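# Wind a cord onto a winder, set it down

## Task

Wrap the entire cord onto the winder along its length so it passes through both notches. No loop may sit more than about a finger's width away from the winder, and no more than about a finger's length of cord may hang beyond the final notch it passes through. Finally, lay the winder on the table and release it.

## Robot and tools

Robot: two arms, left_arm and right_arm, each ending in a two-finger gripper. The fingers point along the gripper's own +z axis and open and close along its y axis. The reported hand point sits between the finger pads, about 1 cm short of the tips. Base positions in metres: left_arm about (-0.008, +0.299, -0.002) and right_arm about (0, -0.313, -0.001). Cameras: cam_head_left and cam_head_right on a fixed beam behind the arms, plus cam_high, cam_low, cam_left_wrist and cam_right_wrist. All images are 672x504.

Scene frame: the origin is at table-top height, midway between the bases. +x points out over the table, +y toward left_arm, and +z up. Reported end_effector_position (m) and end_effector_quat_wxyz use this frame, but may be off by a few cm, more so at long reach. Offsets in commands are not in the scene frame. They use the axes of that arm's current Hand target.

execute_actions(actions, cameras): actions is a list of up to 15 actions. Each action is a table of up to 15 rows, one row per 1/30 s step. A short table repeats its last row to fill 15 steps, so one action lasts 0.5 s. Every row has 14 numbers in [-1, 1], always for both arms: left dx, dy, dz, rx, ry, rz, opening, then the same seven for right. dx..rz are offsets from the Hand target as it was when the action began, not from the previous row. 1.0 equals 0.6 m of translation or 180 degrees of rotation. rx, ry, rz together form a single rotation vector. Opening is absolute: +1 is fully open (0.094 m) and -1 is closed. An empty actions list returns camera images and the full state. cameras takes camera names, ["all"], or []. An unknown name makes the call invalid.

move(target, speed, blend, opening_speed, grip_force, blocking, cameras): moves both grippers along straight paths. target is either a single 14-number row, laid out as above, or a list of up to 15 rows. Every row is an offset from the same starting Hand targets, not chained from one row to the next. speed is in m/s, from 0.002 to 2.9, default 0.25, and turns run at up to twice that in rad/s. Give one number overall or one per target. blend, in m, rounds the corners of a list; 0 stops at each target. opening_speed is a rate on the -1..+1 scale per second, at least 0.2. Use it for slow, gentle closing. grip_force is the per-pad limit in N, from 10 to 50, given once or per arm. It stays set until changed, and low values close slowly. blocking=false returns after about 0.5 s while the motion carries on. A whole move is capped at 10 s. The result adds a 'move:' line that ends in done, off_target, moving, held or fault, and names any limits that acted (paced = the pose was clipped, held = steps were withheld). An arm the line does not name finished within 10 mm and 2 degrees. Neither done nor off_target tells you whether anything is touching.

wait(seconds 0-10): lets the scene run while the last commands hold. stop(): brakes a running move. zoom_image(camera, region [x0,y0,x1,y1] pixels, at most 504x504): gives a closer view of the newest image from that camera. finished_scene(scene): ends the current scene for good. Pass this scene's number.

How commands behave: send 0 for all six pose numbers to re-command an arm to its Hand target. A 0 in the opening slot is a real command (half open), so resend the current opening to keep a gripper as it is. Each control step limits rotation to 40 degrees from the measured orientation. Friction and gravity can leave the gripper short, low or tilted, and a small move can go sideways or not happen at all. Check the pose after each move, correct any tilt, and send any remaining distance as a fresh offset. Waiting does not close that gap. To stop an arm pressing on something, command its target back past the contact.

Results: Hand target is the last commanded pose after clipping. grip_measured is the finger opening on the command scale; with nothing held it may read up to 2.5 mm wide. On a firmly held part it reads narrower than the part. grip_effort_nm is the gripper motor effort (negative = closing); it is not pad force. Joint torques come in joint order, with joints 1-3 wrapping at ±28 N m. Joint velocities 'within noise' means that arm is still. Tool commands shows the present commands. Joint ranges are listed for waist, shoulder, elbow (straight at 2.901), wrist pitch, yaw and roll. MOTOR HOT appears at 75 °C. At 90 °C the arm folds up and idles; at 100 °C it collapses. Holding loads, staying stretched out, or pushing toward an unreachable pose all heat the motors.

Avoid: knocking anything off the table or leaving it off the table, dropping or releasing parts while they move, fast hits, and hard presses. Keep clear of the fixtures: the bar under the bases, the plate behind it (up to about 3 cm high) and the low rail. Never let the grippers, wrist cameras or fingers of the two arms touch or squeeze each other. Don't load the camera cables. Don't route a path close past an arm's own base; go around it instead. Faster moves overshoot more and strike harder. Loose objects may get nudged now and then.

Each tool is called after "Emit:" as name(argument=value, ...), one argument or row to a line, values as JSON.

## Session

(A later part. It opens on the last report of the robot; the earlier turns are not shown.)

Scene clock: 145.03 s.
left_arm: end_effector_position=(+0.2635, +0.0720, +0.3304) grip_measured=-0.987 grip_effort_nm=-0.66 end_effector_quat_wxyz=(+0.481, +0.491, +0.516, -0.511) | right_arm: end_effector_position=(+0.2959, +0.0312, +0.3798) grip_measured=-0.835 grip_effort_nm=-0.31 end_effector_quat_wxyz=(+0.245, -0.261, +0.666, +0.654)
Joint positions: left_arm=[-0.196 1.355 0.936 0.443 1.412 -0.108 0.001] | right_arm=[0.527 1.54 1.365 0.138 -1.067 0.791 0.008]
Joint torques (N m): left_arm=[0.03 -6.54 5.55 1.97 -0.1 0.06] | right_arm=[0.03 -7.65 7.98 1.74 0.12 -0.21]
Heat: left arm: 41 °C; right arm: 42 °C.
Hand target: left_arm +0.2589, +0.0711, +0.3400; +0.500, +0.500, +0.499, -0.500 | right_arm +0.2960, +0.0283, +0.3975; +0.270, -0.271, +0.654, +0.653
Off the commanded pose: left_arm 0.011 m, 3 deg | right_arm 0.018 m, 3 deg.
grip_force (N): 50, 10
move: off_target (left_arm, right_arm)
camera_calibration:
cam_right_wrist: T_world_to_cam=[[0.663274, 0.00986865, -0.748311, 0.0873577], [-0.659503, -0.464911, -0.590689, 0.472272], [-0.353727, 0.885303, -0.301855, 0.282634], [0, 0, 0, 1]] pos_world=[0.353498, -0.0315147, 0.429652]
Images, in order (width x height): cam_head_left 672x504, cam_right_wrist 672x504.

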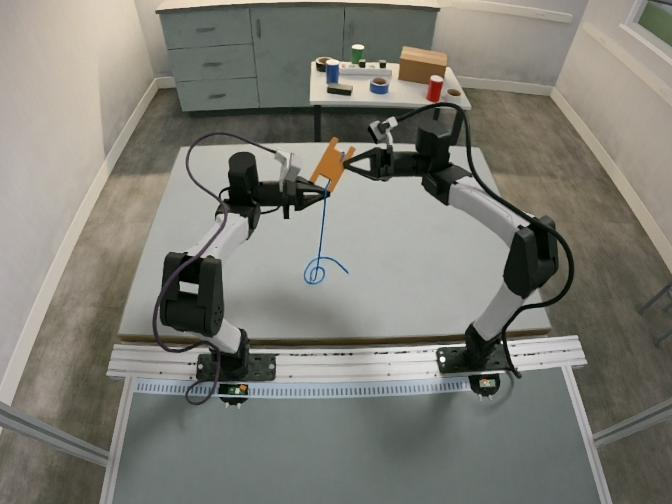

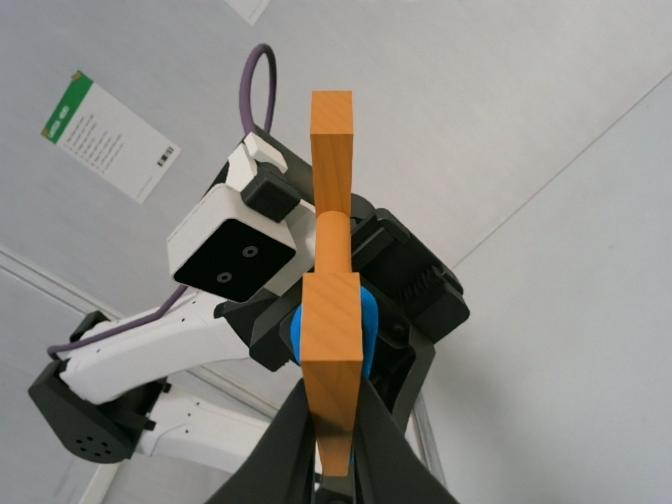

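Emit:
move(
  target=[
    [0,0,-0.098,0,0,0,-1,0,0,0,0,0,0,-1],
    [-0.053,0.0485,-0.098,0,0,0,-1,0,0,0,0,0,0,-1],
    [-0.053,0.0485,-0.015,0,0,0,-1,0,0,0,0,0,0,-1],
    [-0.053,0.0485,-0.12,0,0,0,-1,0,0,0,0,0,0,-1],
  ],
  speed=[0.15,0.12,0.06,0.15],
  blend=[0.01,0.005,0,0],
  cameras=["cam_right_wrist","cam_head_left"],
)

Emit:
zoom_image(
  camera="cam_head_left",
  region=[270, 100, 390, 220],
)

Scene clock: 148.40 s.
left_arm: end_effector_position=(+0.2937, +0.1410, +0.3670) grip_measured=-0.987 grip_effort_nm=-0.66 end_effector_quat_wxyz=(+0.506, +0.481, +0.527, -0.485) | right_arm: end_effector_position=(+0.3000, +0.0282, +0.3795) grip_measured=-0.835 grip_effort_nm=-0.32 end_effector_quat_wxyz=(+0.249, -0.256, +0.668, +0.652)
Joint positions: left_arm=[0.043 1.405 1.085 0.452 1.579 -0.187 0.001] | right_arm=[0.517 1.54 1.365 0.136 -1.063 0.791 0.008]
Joint torques (N m): left_arm=[0.92 -6.84 5.41 1.37 0.02 0.17] | right_arm=[0.81 -7.47 8.1 1.73 0.09 -0.22]
Heat: left arm: 42 °C; right arm: 43 °C.
Hand target: left_arm +0.2880, +0.1430, +0.3717; +0.500, +0.500, +0.499, -0.500 | right_arm +0.2959, +0.0284, +0.3975; +0.270, -0.271, +0.653, +0.653
Off the commanded pose: left_arm 0.008 m, 4 deg | right_arm 0.018 m, 3 deg.
joint sent to its limit (left arm) — joint 5 (wrist yaw), upper limit. The joint targets are off in orientation, not in position.
grip_force (N): 50, 10
move: off_target (left_arm, right_arm)
camera_calibration:
cam_right_wrist: T_world_to_cam=[[0.662195, -0.000121784, -0.749332, 0.0853898], [-0.666709, -0.456567, -0.589106, 0.474639], [-0.342048, 0.889689, -0.302417, 0.283219], [0, 0, 0, 1]] pos_world=[0.356776, -0.0352615, 0.429248]
Images, in order (width x height): cam_head_left 672x504, cam_right_wrist 672x504.

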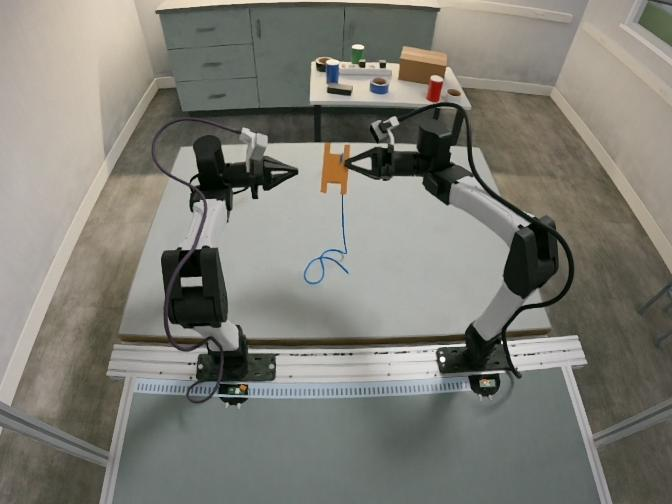

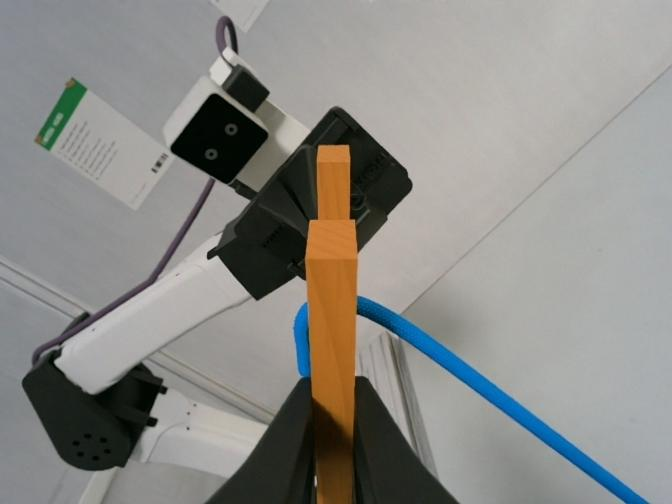

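Scaled by 4.200 from the camera's 672x504 image, which has a finer 960x720 frame.

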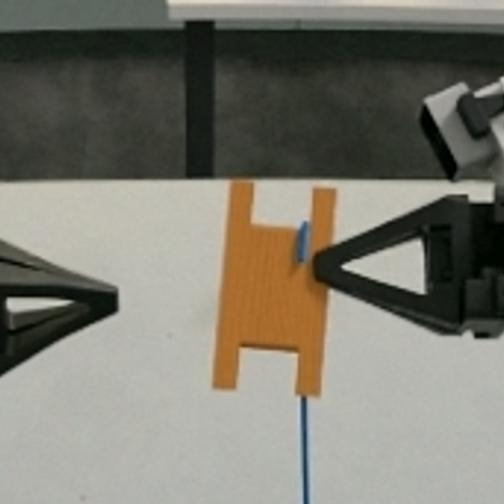

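Emit:
move(
  target=[
    [0.2,0.05,-0.07,0,0,0,-0.5,-0.059,0.153,0,0,0,0,-1],
    [0.503,-0.005,-0.045,0,0,0,0.7,-0.059,0.153,0,0,0,0,-1],
  ],
  speed=0.2,
  blend=[0.03,0],
  grip_force=[50,50],
  cameras=["cam_left_wrist","cam_head_left"],
)

Emit:
zoom_image(
  camera="cam_head_left",
  region=[270, 90, 390, 210],
)

Scene clock: 152.57 s.
left_arm: end_effector_position=(+0.2843, +0.1705, +0.0680) grip_measured=+0.698 grip_effort_nm=0.14 end_effector_quat_wxyz=(+0.525, +0.448, +0.551, -0.470) | right_arm: end_effector_position=(+0.2608, +0.0295, +0.4751) grip_measured=-0.857 grip_effort_nm=-1.05 end_effector_quat_wxyz=(+0.257, -0.262, +0.663, +0.653)
Joint positions: left_arm=[0.133 2.022 0.532 0.771 1.582 0.639 0.08] | right_arm=[0.584 1.501 1.706 -0.222 -0.996 0.789 0.007]
Joint torques (N m): left_arm=[-0.01 -6.22 2.82 1.58 0.43 0.28] | right_arm=[0.83 -5.9 7.47 1.61 0.07 -0.21]
Heat: left arm: 41 °C; right arm: 43 °C.
Hand target: left_arm +0.2853, +0.1696, +0.0699; +0.500, +0.500, +0.499, -0.500 | right_arm +0.2560, +0.0284, +0.4875; +0.271, -0.271, +0.653, +0.653
Off the commanded pose: left_arm 0.002 m, 10 deg | right_arm 0.013 m, 2 deg.
joint sent to its limit (left arm) — joint 5 (wrist yaw), upper limit. The joint targets are off in orientation, not in position.
move: off_target (left_arm, right_arm); target 2's new opening was sent with left_arm's hand 0.002 m and 10 deg from that target
camera_calibration:
cam_left_wrist: T_world_to_cam=[[-0.986576, -0.14522, 0.0746972, 0.299611], [-0.126222, 0.387872, -0.91303, 0.0714328], [0.103617, -0.910201, -0.400995, 0.239244], [0, 0, 0, 1]] pos_world=[0.279816, 0.233563, 0.138776]
Images, in order (width x height): cam_head_left 672x504, cam_left_wrist 672x504.

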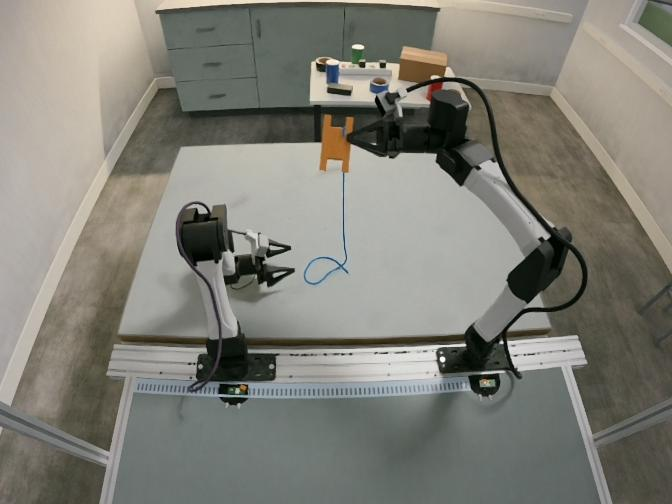

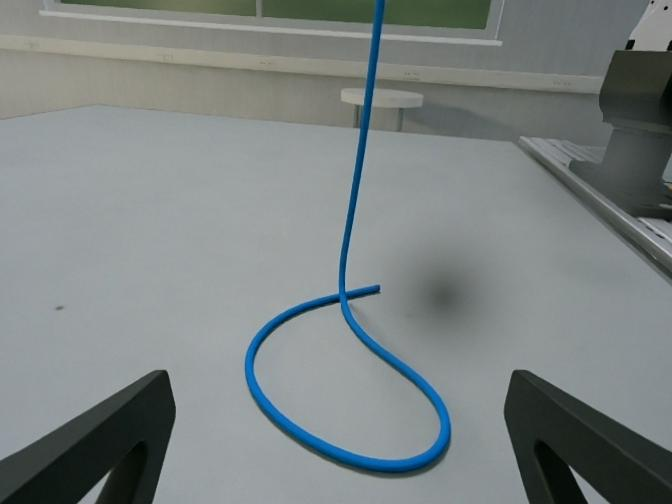

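Scaled by 4.200 from the camera's 672x504 image, which has a finer 960x720 frame.

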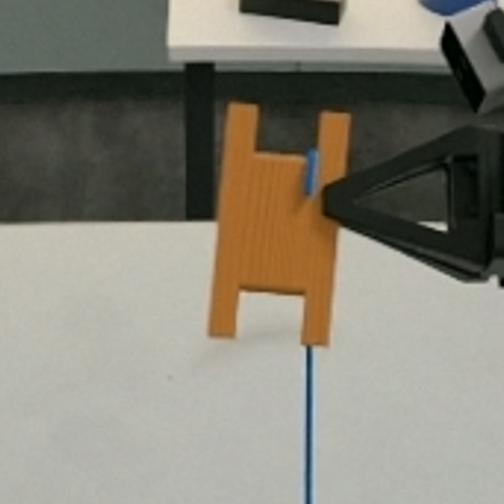

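Emit:
move(
  target=[
    [0.003,0.0245,0.2877,0,0,0,0.7,0,0,0,0,0,0,-1],
    [0.003,0.0245,0.2877,0,0,0,-0.97,0,0,0,0,0,0,-1],
  ],
  speed=0.2,
  cameras=["cam_left_wrist"],
)

Scene clock: 155.37 s.
left_arm: end_effector_position=(+0.2945, +0.0012, +0.0545) grip_measured=-0.942 grip_effort_nm=-0.97 end_effector_quat_wxyz=(+0.459, +0.492, +0.535, -0.511) | right_arm: end_effector_position=(+0.2608, +0.0295, +0.4751) grip_measured=-0.857 grip_effort_nm=-1.05 end_effector_quat_wxyz=(+0.257, -0.262, +0.663, +0.653)
Joint positions: left_arm=[-0.414 2.29 0.728 1.458 1.2 -0.027 0.003] | right_arm=[0.584 1.501 1.706 -0.222 -0.996 0.789 0.007]
Joint torques (N m): left_arm=[0.02 -7.32 3.95 2.79 -0.04 0.03] | right_arm=[0.81 -5.86 7.65 1.64 0.08 -0.22]
Heat: left arm: 41 °C; right arm: 43 °C.
Hand target: left_arm +0.2998, -0.0029, +0.0682; +0.500, +0.500, +0.499, -0.500 | right_arm +0.2560, +0.0284, +0.4875; +0.271, -0.271, +0.653, +0.653
Off the commanded pose: left_arm 0.015 m, 6 deg | right_arm 0.013 m, 2 deg.
joint sent to its limit (left arm) — joint 4 (wrist pitch), upper limit. The joint targets still meet the commanded pose.
move: off_target (left_arm, right_arm); target 2's new opening was sent with left_arm's hand 0.015 m and 6 deg from that target
camera_calibration:
cam_left_wrist: T_world_to_cam=[[-0.992422, 0.0160484, 0.121826, 0.285055], [-0.101741, 0.448635, -0.887905, 0.117392], [-0.0689048, -0.893571, -0.443603, 0.131859], [0, 0, 0, 1]] pos_world=[0.303924, 0.0605849, 0.127999]
Images, in order (width x height): cam_left_wrist 672x504.

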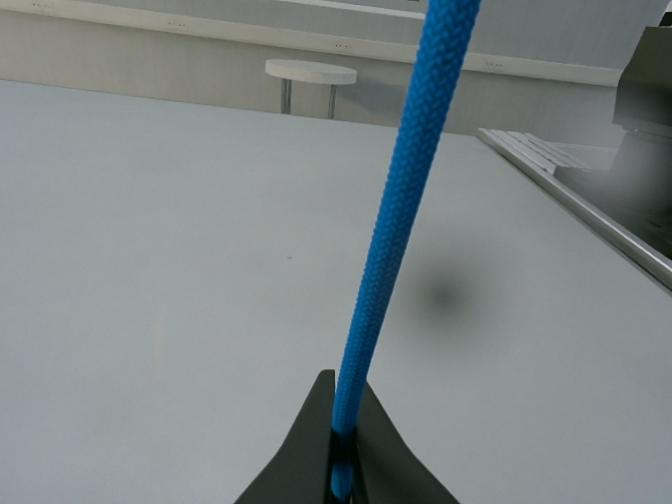

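Emit:
move(
  target=[
    [-0.03,-0.06,-0.08,0,0,0,-0.97,0,0,0,0,0,0,-1],
    [-0.078,-0.267,-0.095,0,0,0,-0.97,0,0,0,0,0,0,-1],
    [-0.586,-0.3,-0.09,0,0,0,-0.97,0,0,0,0,0,0,-1],
  ],
  speed=0.17,
  blend=[0.02,0.02,0],
  cameras=["cam_left_wrist","cam_head_left"],
)

Emit:
zoom_image(
  camera="cam_head_left",
  region=[270, 90, 390, 210],
)

Scene clock: 159.53 s.
left_arm: end_effector_position=(+0.1209, +0.0523, +0.4069) grip_measured=-0.943 grip_effort_nm=-1.01 end_effector_quat_wxyz=(+0.484, +0.493, +0.513, -0.510) | right_arm: end_effector_position=(+0.2609, +0.0295, +0.4722) grip_measured=-0.857 grip_effort_nm=-1.05 end_effector_quat_wxyz=(+0.252, -0.258, +0.668, +0.651)
Joint positions: left_arm=[-0.462 0.859 0.999 -0.12 1.148 -0.092 0.003] | right_arm=[0.584 1.501 1.706 -0.239 -0.994 0.788 0.007]
Joint torques (N m): left_arm=[-0.06 0.12 8.4 1.77 -0.1 0.27] | right_arm=[0.66 -5.97 7.77 1.77 0.03 -0.24]
Heat: left arm: 41 °C; right arm: 43 °C.
Hand target: left_arm +0.1195, +0.0517, +0.4197; +0.500, +0.500, +0.499, -0.500 | right_arm +0.2560, +0.0284, +0.4875; +0.271, -0.271, +0.654, +0.653
Off the commanded pose: left_arm 0.013 m, 3 deg | right_arm 0.016 m, 3 deg.
move: off_target (left_arm, right_arm)
camera_calibration:
cam_left_wrist: T_world_to_cam=[[-0.997224, 0.0172893, 0.0724265, 0.0896976], [-0.0591423, 0.407054, -0.911487, 0.396361], [-0.0452405, -0.91324, -0.404902, 0.304249], [0, 0, 0, 1]] pos_world=[0.126655, 0.114961, 0.477973]
Images, in order (width x height): cam_head_left 672x504, cam_left_wrist 672x504.

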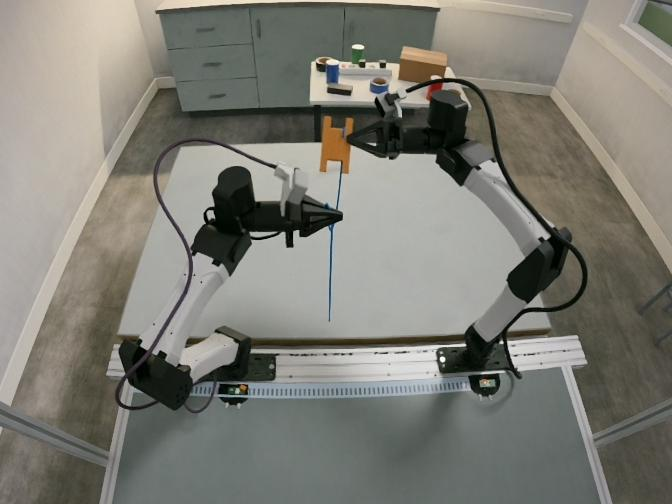

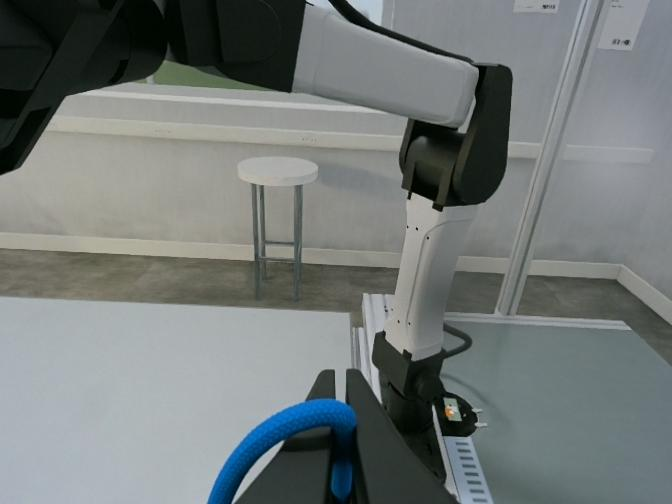

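Scaled by 4.200 from the camera's 672x504 image, which has a finer 960x720 frame.

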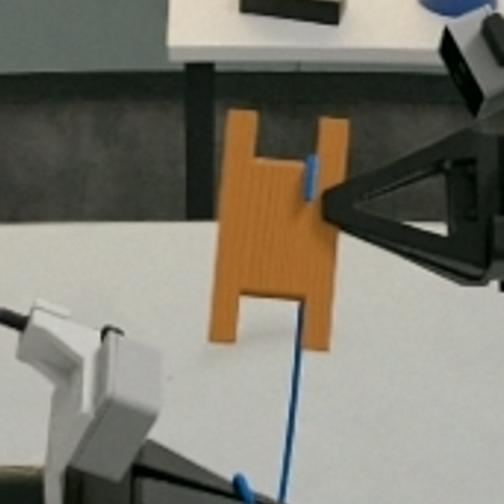

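Emit:
move(
  target=[
    [-0.2,0.05,-0.015,0,0,0,-0.97,0,0,0,0,0,0,-1],
    [-0.3,0.151,-0.015,0,0,0,-0.97,0,0,0,0,0,0,-1],
    [-0.309,0.3,-0.012,0,0,0,-0.97,0,0,0,0,0,0,-1],
    [-0.234,0.45,-0.005,0,0,0,-0.97,0,0,0,0,0,0,-1],
    [-0.067,0.59,0,0,0,0,-0.97,0,0,0,0,0,0,-1],
  ],
  speed=0.14,
  blend=[0.03,0.03,0.03,0.03,0],
  cameras=["cam_left_wrist","cam_head_left","cam_right_wrist"],
)

Emit:
zoom_image(
  camera="cam_head_left",
  region=[270, 70, 390, 190],
)

Scene clock: 164.43 s.
left_arm: end_effector_position=(+0.4739, +0.0448, +0.4525) grip_measured=-0.943 grip_effort_nm=-1.01 end_effector_quat_wxyz=(+0.483, +0.485, +0.514, -0.517) | right_arm: end_effector_position=(+0.2615, +0.0295, +0.4722) grip_measured=-0.857 grip_effort_nm=-1.05 end_effector_quat_wxyz=(+0.253, -0.257, +0.668, +0.651)
Joint positions: left_arm=[-0.176 2.453 2.843 -0.233 1.43 -0.248 0.003] | right_arm=[0.584 1.501 1.706 -0.239 -0.991 0.788 0.007]
Joint torques (N m): left_arm=[1.48 -11.34 6.76 1.79 -0.01 0.25] | right_arm=[0.81 -6.04 7.53 1.79 0 -0.22]
Heat: left arm: 41 °C; right arm: 44 °C.
Hand target: left_arm +0.4736, +0.0514, +0.4602; +0.500, +0.500, +0.499, -0.500 | right_arm +0.2560, +0.0284, +0.4875; +0.270, -0.271, +0.654, +0.653
Off the commanded pose: left_arm 0.010 m, 4 deg | right_arm 0.016 m, 3 deg.
elbow stopped short (left arm): the move would have taken joint 3 (elbow) straighter than the controller allows.
move: off_target (left_arm, right_arm)
camera_calibration:
cam_left_wrist: T_world_to_cam=[[-0.995772, 0.0168636, 0.0902946, 0.429698], [-0.0763679, 0.39426, -0.91582, 0.472502], [-0.0510436, -0.918844, -0.391306, 0.328771], [0, 0, 0, 1]] pos_world=[0.480747, 0.108554, 0.522577]
cam_right_wrist: T_world_to_cam=[[0.667843, -0.00331312, -0.744295, 0.176545], [-0.664426, -0.453334, -0.59416, 0.505892], [-0.335446, 0.891334, -0.304958, 0.296412], [0, 0, 0, 1]] pos_world=[0.317653, -0.0342788, 0.522375]
Images, in order (width x height): cam_head_left 672x504, cam_left_wrist 672x504, cam_right_wrist 672x504.

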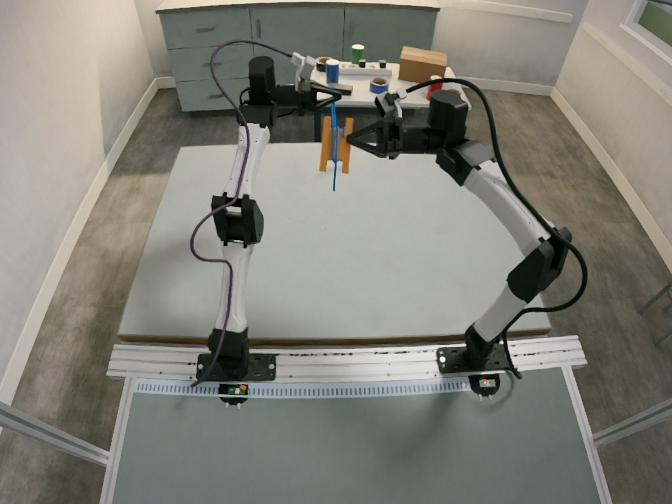

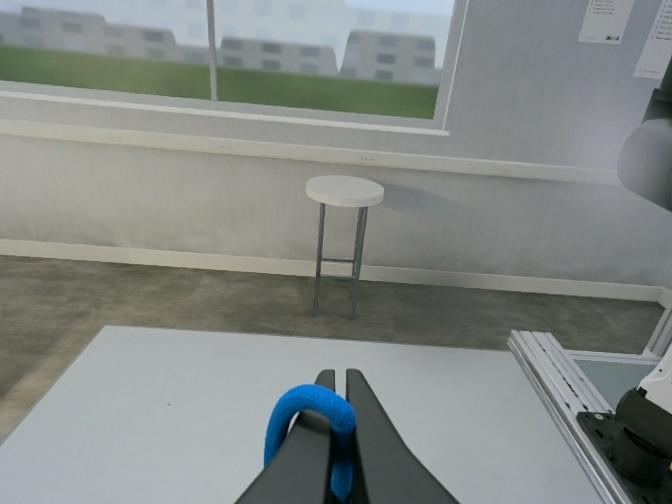

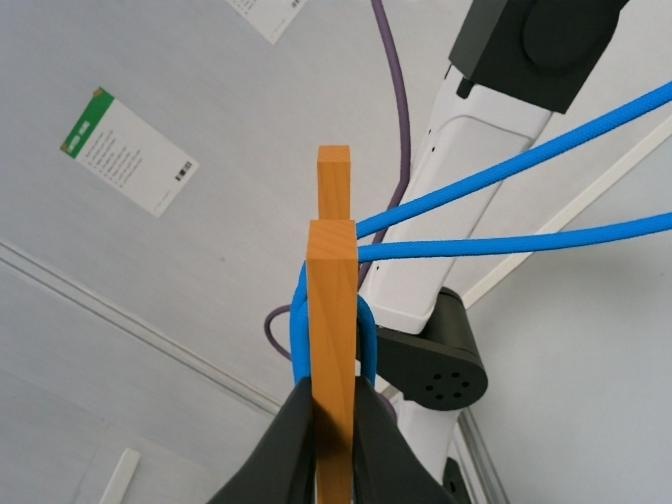

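Scaled by 4.200 from the camera's 672x504 image, which has a finer 960x720 frame.

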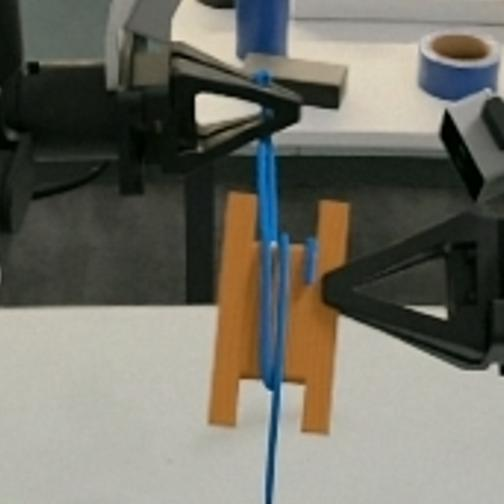

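Emit:
move(
  target=[
    [0.034,0.044,0.01,0,0,0,-0.97,0,0,0,0,0,0,-1],
    [0.217,-0.106,0.01,0,0,0,-0.97,0,0,0,0,0,0,-1],
    [0.217,-0.106,0.01,0,0,0,0.0,0,0,0,0,0,0,-1],
    [0.217,-0.106,-0.25,0,0,0,0.0,0,0,0,0,0,0,-1],
  ],
  speed=[0.1,0.12,0.1,0.15],
  opening_speed=0.8,
  cameras=["cam_left_wrist","cam_head_left","cam_right_wrist"],
)

Emit:
zoom_image(
  camera="cam_head_left",
  region=[270, 90, 390, 210],
)

Scene clock: 171.43 s.
left_arm: end_effector_position=(+0.4198, +0.2019, +0.3156) grip_measured=-0.002 grip_effort_nm=0.14 end_effector_quat_wxyz=(+0.526, +0.437, +0.562, -0.465) | right_arm: end_effector_position=(+0.2657, +0.0293, +0.4696) grip_measured=-0.857 grip_effort_nm=-1.05 end_effector_quat_wxyz=(+0.255, -0.251, +0.673, +0.648)
Joint positions: left_arm=[0.163 1.854 1.365 0.524 1.58 -0.13 0.047] | right_arm=[0.581 1.504 1.706 -0.246 -0.978 0.787 0.007]
Joint torques (N m): left_arm=[0.59 -12.21 5.18 1.55 0.06 0.28] | right_arm=[0.9 -6.49 7.45 1.89 -0.11 -0.24]
Heat: left arm: 41 °C; right arm: 45 °C.
Hand target: left_arm +0.4102, +0.2012, +0.3297; +0.500, +0.500, +0.499, -0.501 | right_arm +0.2561, +0.0285, +0.4874; +0.270, -0.271, +0.654, +0.653
Off the commanded pose: left_arm 0.017 m, 11 deg | right_arm 0.020 m, 4 deg.
elbow stopped short (left arm): the move would have taken joint 3 (elbow) straighter than the controller allows.
joint sent to its limit (left arm) — joint 5 (wrist yaw), upper limit. The joint targets are off in orientation, not in position.
move: off_target (left_arm, right_arm)
camera_calibration:
cam_left_wrist: T_world_to_cam=[[-0.980547, -0.174044, 0.0907575, 0.417614], [-0.152897, 0.387297, -0.909188, 0.312576], [0.123089, -0.905378, -0.406374, 0.34567], [0, 0, 0, 1]] pos_world=[0.414734, 0.264586, 0.38676]
cam_right_wrist: T_world_to_cam=[[0.662911, -0.0179285, -0.748484, 0.175599], [-0.675041, -0.446719, -0.587164, 0.506425], [-0.323835, 0.894495, -0.308237, 0.295474], [0, 0, 0, 1]] pos_world=[0.321136, -0.0349214, 0.519864]
Images, in order (width x height): cam_head_left 672x504, cam_left_wrist 672x504, cam_right_wrist 672x504.

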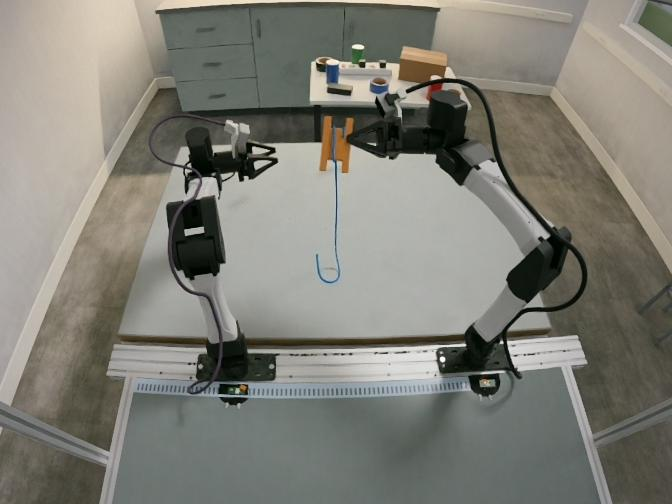

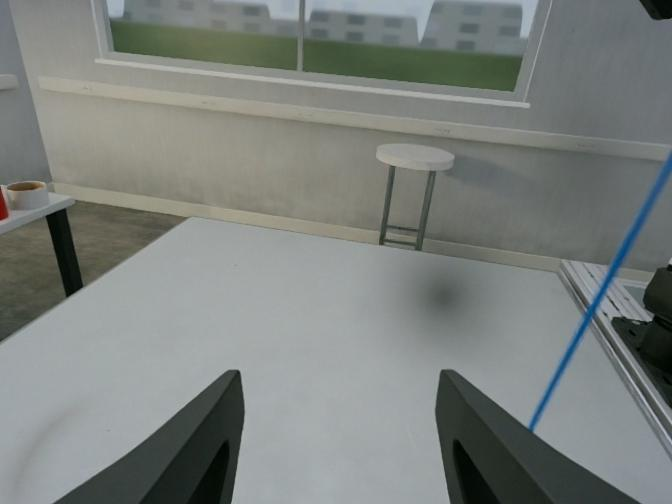

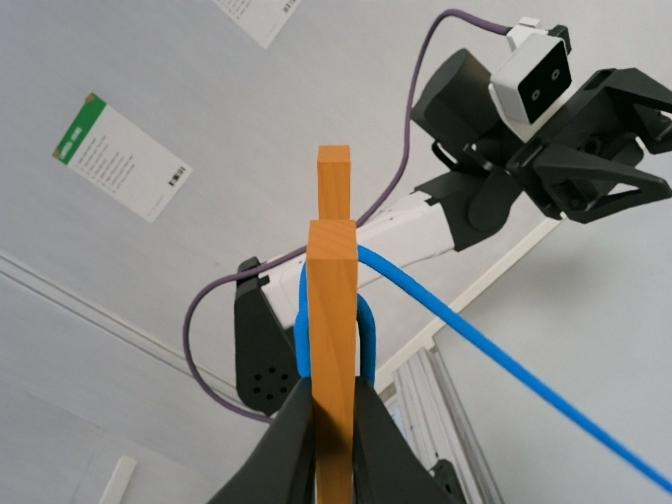

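Scaled by 4.200 from the camera's 672x504 image, which has a finer 960x720 frame.

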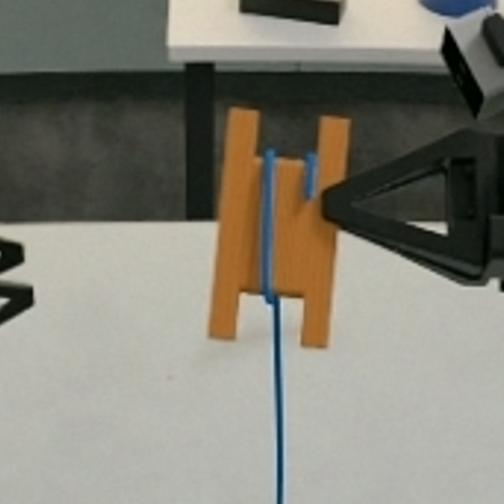

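Emit:
move(
  target=[
    [0.2995,-0.15,0,0,0,0,0.0,0,0,0,0,0,0,-1],
    [0.436,-0.2,0.052,0,0,0,0.7,0,0,0,0,0,0,-1],
  ],
  speed=0.25,
  blend=[0.04,0],
  cameras=["cam_left_wrist"],
)

Scene clock: 174.30 s.
left_arm: end_effector_position=(+0.2885, +0.1699, +0.0661) grip_measured=+0.698 grip_effort_nm=0.14 end_effector_quat_wxyz=(+0.523, +0.449, +0.549, -0.473) | right_arm: end_effector_position=(+0.2657, +0.0293, +0.4696) grip_measured=-0.857 grip_effort_nm=-1.04 end_effector_quat_wxyz=(+0.255, -0.251, +0.673, +0.648)
Joint positions: left_arm=[0.129 2.049 0.548 0.814 1.584 0.605 0.08] | right_arm=[0.581 1.504 1.706 -0.246 -0.978 0.787 0.007]
Joint torques (N m): left_arm=[0.16 -6.37 2.85 1.61 0.39 0.29] | right_arm=[0.99 -6.37 7.49 1.83 -0.13 -0.24]
Heat: left arm: 41 °C; right arm: 45 °C.
Hand target: left_arm +0.2903, +0.1698, +0.0680; +0.500, +0.500, +0.499, -0.501 | right_arm +0.2561, +0.0285, +0.4874; +0.270, -0.271, +0.654, +0.653
Off the commanded pose: left_arm 0.003 m, 9 deg | right_arm 0.020 m, 4 deg.
joint sent to its limit (left arm) — joint 5 (wrist yaw), upper limit. The joint targets are off in orientation, not in position.
move: off_target (left_arm, right_arm); target 2's new opening was sent with left_arm's hand 0.003 m and 9 deg from that target
camera_calibration:
cam_left_wrist: T_world_to_cam=[[-0.987314, -0.138624, 0.0774243, 0.302721], [-0.12602, 0.387495, -0.913218, 0.0705159], [0.0965923, -0.91139, -0.400048, 0.239763], [0, 0, 0, 1]] pos_world=[0.284608, 0.233157, 0.136875]
Images, in order (width x height): cam_left_wrist 672x504.

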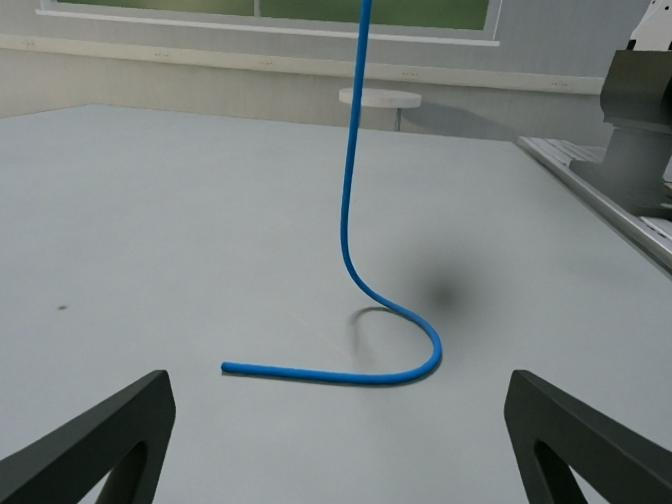

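Emit:
move(
  target=[
    [0.005,0.0235,0.2897,0,0,0,0.7,0,0,0,0,0,0,-1],
    [0.005,0.0235,0.2897,0,0,0,-0.97,0,0,0,0,0,0,-1],
    [-0.025,-0.0365,0.21,0,0,0,-0.97,0,0,0,0,0,0,-1],
    [-0.073,-0.2435,0.195,0,0,0,-0.97,0,0,0,0,0,0,-1],
    [-0.581,-0.2765,0.2,0,0,0,-0.97,0,0,0,0,0,0,-1],
  ],
  speed=[0.2,0.2,0.2,0.2,0.22],
  blend=[0,0,0.02,0.02,0],
  cameras=["cam_left_wrist","cam_head_left"],
)

Emit:
zoom_image(
  camera="cam_head_left",
  region=[270, 90, 390, 210],
)

Scene clock: 182.07 s.
left_arm: end_effector_position=(+0.1252, +0.0513, +0.4046) grip_measured=-0.962 grip_effort_nm=-0.43 end_effector_quat_wxyz=(+0.485, +0.493, +0.512, -0.510) | right_arm: end_effector_position=(+0.2656, +0.0293, +0.4697) grip_measured=-0.857 grip_effort_nm=-1.04 end_effector_quat_wxyz=(+0.255, -0.251, +0.673, +0.648)
Joint positions: left_arm=[-0.457 0.871 0.99 -0.097 1.152 -0.093 0.002] | right_arm=[0.581 1.504 1.706 -0.245 -0.979 0.787 0.007]
Joint torques (N m): left_arm=[-0.05 -0.02 8.35 1.7 -0.1 0.26] | right_arm=[1.11 -6.24 7.6 1.83 -0.13 -0.22]
Heat: left arm: 41 °C; right arm: 45 °C.
Hand target: left_arm +0.1241, +0.0505, +0.4167; +0.500, +0.500, +0.499, -0.500 | right_arm +0.2561, +0.0285, +0.4874; +0.270, -0.271, +0.653, +0.653
Off the commanded pose: left_arm 0.012 m, 3 deg | right_arm 0.020 m, 4 deg.
move: off_target (left_arm, right_arm); target 2's new opening was sent with left_arm's hand 0.016 m and 7 deg from that target
camera_calibration:
cam_left_wrist: T_world_to_cam=[[-0.997358, 0.0166558, 0.0707142, 0.0948724], [-0.0578926, 0.405838, -0.91211, 0.395107], [-0.0438904, -0.913793, -0.403801, 0.302136], [0, 0, 0, 1]] pos_world=[0.130756, 0.11416, 0.475675]
Images, in order (width x height): cam_head_left 672x504, cam_left_wrist 672x504.

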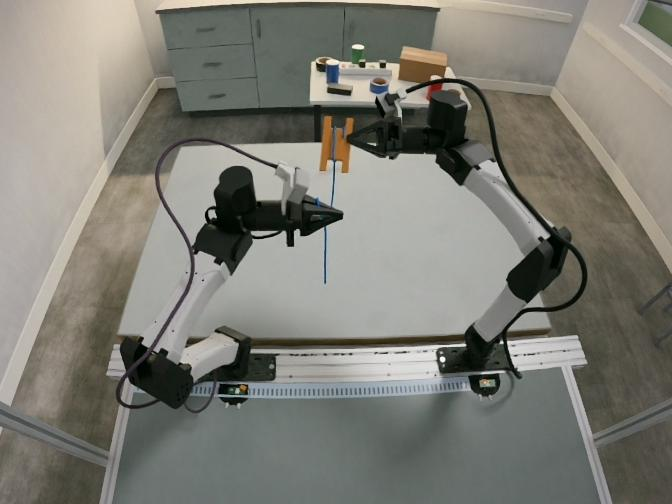

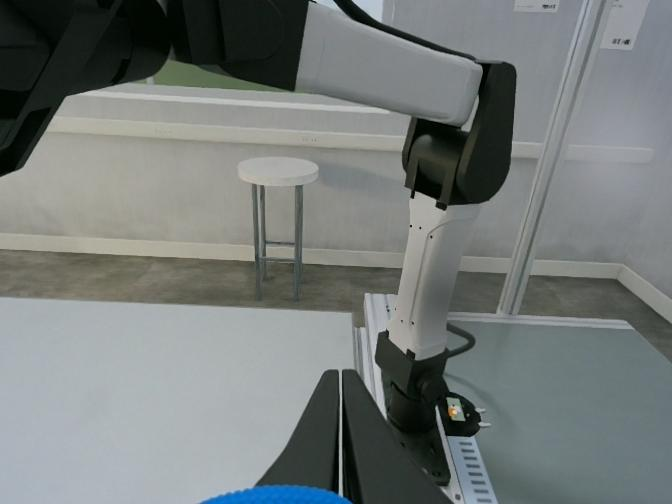

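Scaled by 4.200 from the camera's 672x504 image, which has a finer 960x720 frame.

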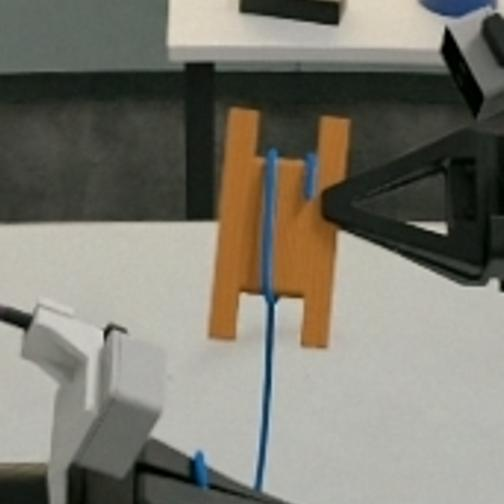

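Emit:
move(
  target=[
    [-0.2,0.05,0.01,0,0,0,-1,0,0,0,0,0,0,-1],
    [-0.3,0.151,0.012,0,0,0,-1,0,0,0,0,0,0,-1],
    [-0.309,0.3,0.012,0,0,0,-1,0,0,0,0,0,0,-1],
    [-0.234,0.45,0.012,0,0,0,-1,0,0,0,0,0,0,-1],
    [-0.067,0.59,0.012,0,0,0,-1,0,0,0,0,0,0,-1],
  ],
  speed=0.15,
  blend=[0.03,0.03,0.03,0.03,0],
  cameras=["cam_left_wrist","cam_head_left","cam_right_wrist"],
)

Emit:
zoom_image(
  camera="cam_head_left",
  region=[270, 70, 390, 190],
)

Scene clock: 186.80 s.
left_arm: end_effector_position=(+0.4739, +0.0361, +0.4510) grip_measured=-0.982 grip_effort_nm=-0.96 end_effector_quat_wxyz=(+0.483, +0.488, +0.507, -0.520) | right_arm: end_effector_position=(+0.2685, +0.0292, +0.4696) grip_measured=-0.857 grip_effort_nm=-1.05 end_effector_quat_wxyz=(+0.261, -0.246, +0.675, +0.645)
Joint positions: left_arm=[-0.192 2.465 2.842 -0.182 1.425 -0.279 0.001] | right_arm=[0.581 1.504 1.706 -0.245 -0.962 0.785 0.007]
Joint torques (N m): left_arm=[1.57 -10.97 6.72 1.74 -0.19 0.24] | right_arm=[0.99 -6.3 7.66 1.86 -0.26 -0.19]
Heat: left arm: 41 °C; right arm: 45 °C.
Hand target: left_arm +0.4781, +0.0429, +0.4571; +0.500, +0.500, +0.499, -0.500 | right_arm +0.2561, +0.0285, +0.4874; +0.270, -0.271, +0.654, +0.653
Off the commanded pose: left_arm 0.010 m, 3 deg | right_arm 0.022 m, 4 deg.
elbow stopped short (left arm): the move would have taken joint 3 (elbow) straighter than the controller allows.
move: off_target (left_arm, right_arm)
camera_calibration:
cam_left_wrist: T_world_to_cam=[[-0.99606, 0.0302814, 0.0833559, 0.432798], [-0.0650288, 0.389717, -0.918636, 0.470674], [-0.0603028, -0.920437, -0.386212, 0.322325], [0, 0, 0, 1]] pos_world=[0.481137, 0.100144, 0.520787]
cam_right_wrist: T_world_to_cam=[[0.664506, -0.0288651, -0.746725, 0.172814], [-0.680547, -0.436146, -0.588755, 0.510229], [-0.308687, 0.899413, -0.309466, 0.292857], [0, 0, 0, 1]] pos_world=[0.3228, -0.0358768, 0.520074]
Images, in order (width x height): cam_head_left 672x504, cam_left_wrist 672x504, cam_right_wrist 672x504.

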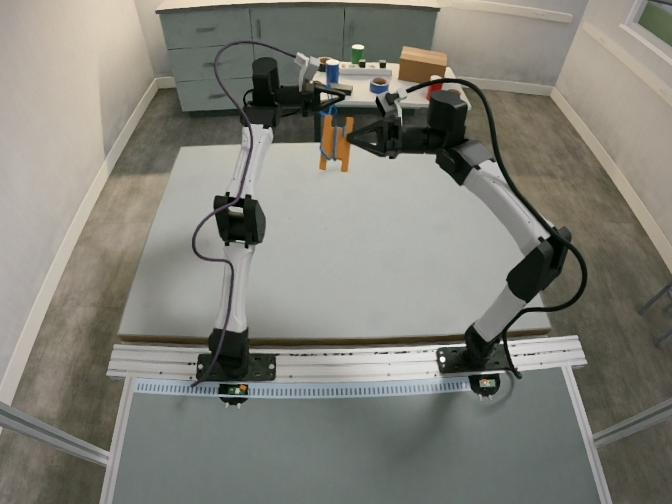

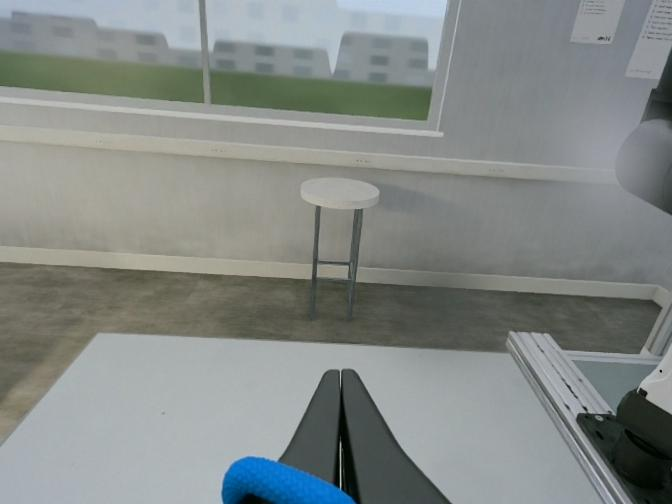

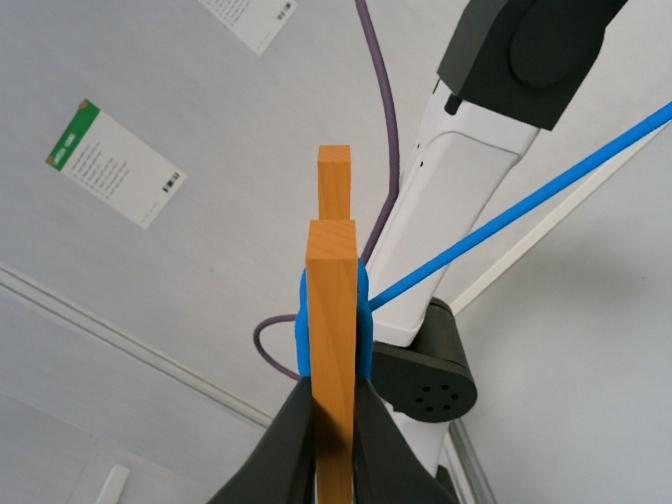

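Scaled by 4.200 from the camera's 672x504 image, which has a finer 960x720 frame.

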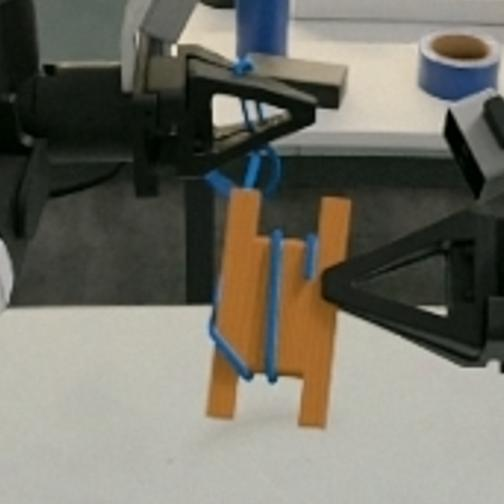

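Emit:
move(
  target=[
    [-0.172,-0.147,-0.02,0,0,0,-1,0,0,0,0,0,0,-1],
    [-0.247,-0.297,-0.02,0,0,0,-1,0,0,0,0,0,0,-1],
    [-0.238,-0.447,-0.01,0,0,0,-1,0,0,0,0,0,0,-1],
    [-0.12,-0.547,0.03,0,0,0,-1,0,0,0,0,0,0,-1],
    [-0.238,-0.447,0.048,0,0,0,-1,0,0,0,0,0,0,-1],
  ],
  speed=0.16,
  blend=[0.03,0.03,0.03,0.02,0],
  cameras=["cam_head_left","cam_left_wrist"],
)

Emit:
zoom_image(
  camera="cam_head_left",
  region=[270, 70, 390, 190],
)

Scene clock: 191.57 s.
left_arm: end_effector_position=(+0.2088, +0.0123, +0.5968) grip_measured=-0.982 grip_effort_nm=-0.96 end_effector_quat_wxyz=(+0.493, +0.495, +0.505, -0.507) | right_arm: end_effector_position=(+0.2657, +0.0293, +0.4698) grip_measured=-0.857 grip_effort_nm=-1.05 end_effector_quat_wxyz=(+0.256, -0.252, +0.672, +0.648)
Joint positions: left_arm=[-0.44 1.685 2.468 -0.735 1.166 -0.097 0.001] | right_arm=[0.581 1.504 1.706 -0.245 -0.978 0.785 0.007]
Joint torques (N m): left_arm=[1.2 -3.79 5.29 1.68 0.06 0.27] | right_arm=[1.03 -6.53 7.45 1.85 -0.14 -0.17]
Heat: left arm: 41 °C; right arm: 45 °C.
Hand target: left_arm +0.2098, +0.0146, +0.5997; +0.500, +0.500, +0.499, -0.501 | right_arm +0.2561, +0.0285, +0.4874; +0.270, -0.271, +0.654, +0.653
Off the commanded pose: left_arm 0.004 m, 1 deg | right_arm 0.020 m, 4 deg.
elbow stopped short (left arm): the move would have taken joint 3 (elbow) straighter than the controller allows.
move: off_target (right_arm)
camera_calibration:
cam_left_wrist: T_world_to_cam=[[-0.9986, 0.0148734, 0.0507538, 0.177477], [-0.0406961, 0.396812, -0.916997, 0.590507], [-0.0337786, -0.91778, -0.395651, 0.340732], [0, 0, 0, 1]] pos_world=[0.212769, 0.0757568, 0.667296]
Images, in order (width x height): cam_head_left 672x504, cam_left_wrist 672x504.

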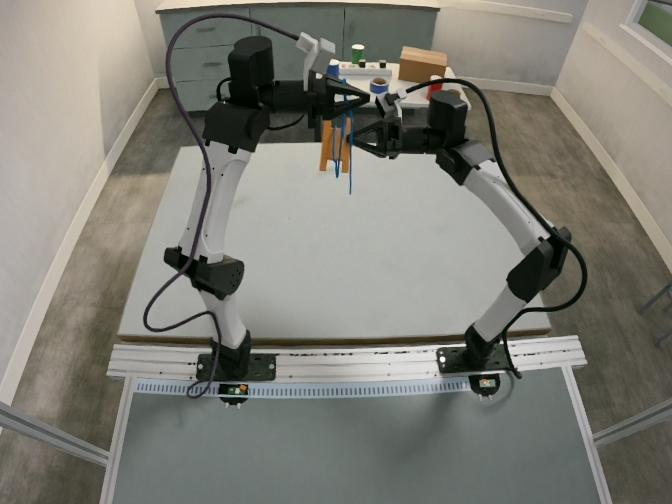

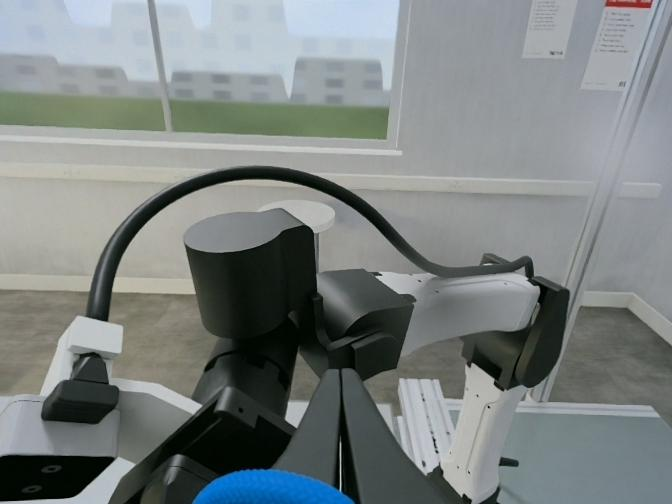

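Scaled by 4.200 from the camera's 672x504 image, which has a finer 960x720 frame.

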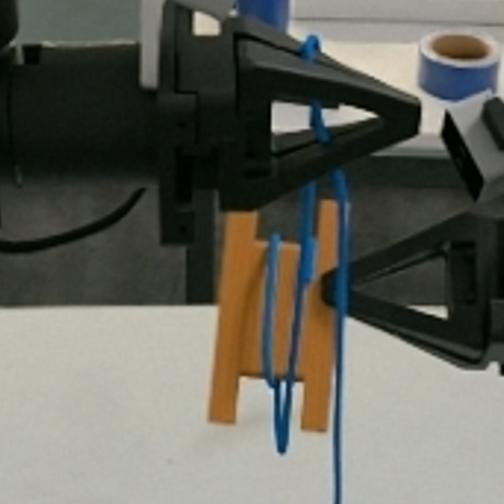

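Emit:
move(
  target=[
    [-0.009,0.15,-0.012,0,0,0,-1,0,0,0,0,0,0,-1],
    [0.066,0.3,-0.02,0,0,0,-1,0,0,0,0,0,0,-1],
    [0.233,0.459,-0.025,0,0,0,-1,0,0,0,0,0,0,-1],
  ],
  speed=0.14,
  blend=[0.03,0.03,0],
  cameras=["cam_head_left","cam_right_wrist"],
)

Emit:
zoom_image(
  camera="cam_head_left",
  region=[270, 70, 390, 190],
)

Scene clock: 195.03 s.
left_arm: end_effector_position=(+0.4696, +0.0201, +0.4600) grip_measured=-0.982 grip_effort_nm=-0.96 end_effector_quat_wxyz=(+0.497, +0.495, +0.487, -0.520) | right_arm: end_effector_position=(+0.2723, +0.0287, +0.4694) grip_measured=-0.857 grip_effort_nm=-1.05 end_effector_quat_wxyz=(+0.268, -0.240, +0.677, +0.642)
Joint positions: left_arm=[-0.225 2.477 2.846 -0.045 1.399 -0.362 0.001] | right_arm=[0.58 1.504 1.706 -0.245 -0.943 0.785 0.007]
Joint torques (N m): left_arm=[2.13 -9.78 6.46 1.6 -0.48 0.07] | right_arm=[1.02 -6.42 7.49 1.81 -0.5 -0.17]
Heat: left arm: 41 °C; right arm: 45 °C.
Hand target: left_arm +0.4852, +0.0291, +0.4602; +0.500, +0.500, +0.499, -0.500 | right_arm +0.2560, +0.0285, +0.4874; +0.270, -0.271, +0.653, +0.653
Off the commanded pose: left_arm 0.018 m, 3 deg | right_arm 0.024 m, 5 deg.
elbow stopped short (left arm): the move would have taken joint 3 (elbow) straighter than the controller allows.
move: off_target (left_arm, right_arm)
camera_calibration:
cam_right_wrist: T_world_to_cam=[[0.664178, -0.0432479, -0.746322, 0.170423], [-0.689019, -0.422732, -0.588685, 0.514383], [-0.290035, 0.905222, -0.310568, 0.289722], [0, 0, 0, 1]] pos_world=[0.325258, -0.0374461, 0.519978]
Images, in order (width x height): cam_head_left 672x504, cam_right_wrist 672x504.

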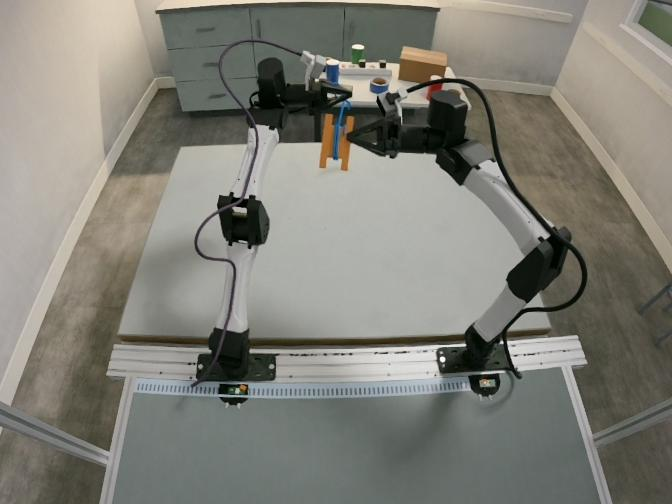

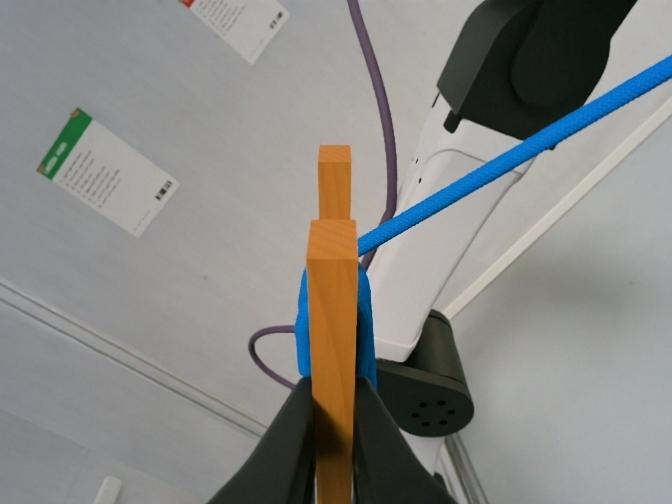

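Scaled by 4.200 from the camera's 672x504 image, which has a finer 960x720 frame.

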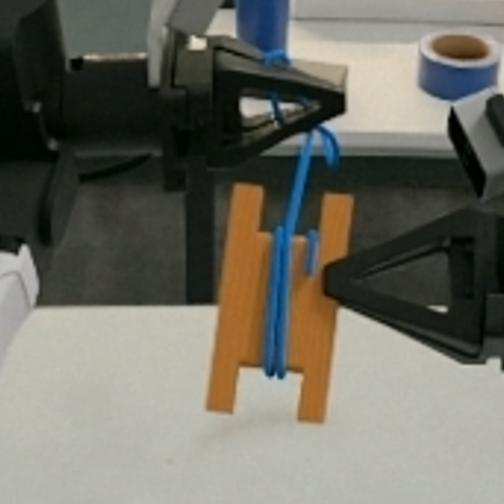

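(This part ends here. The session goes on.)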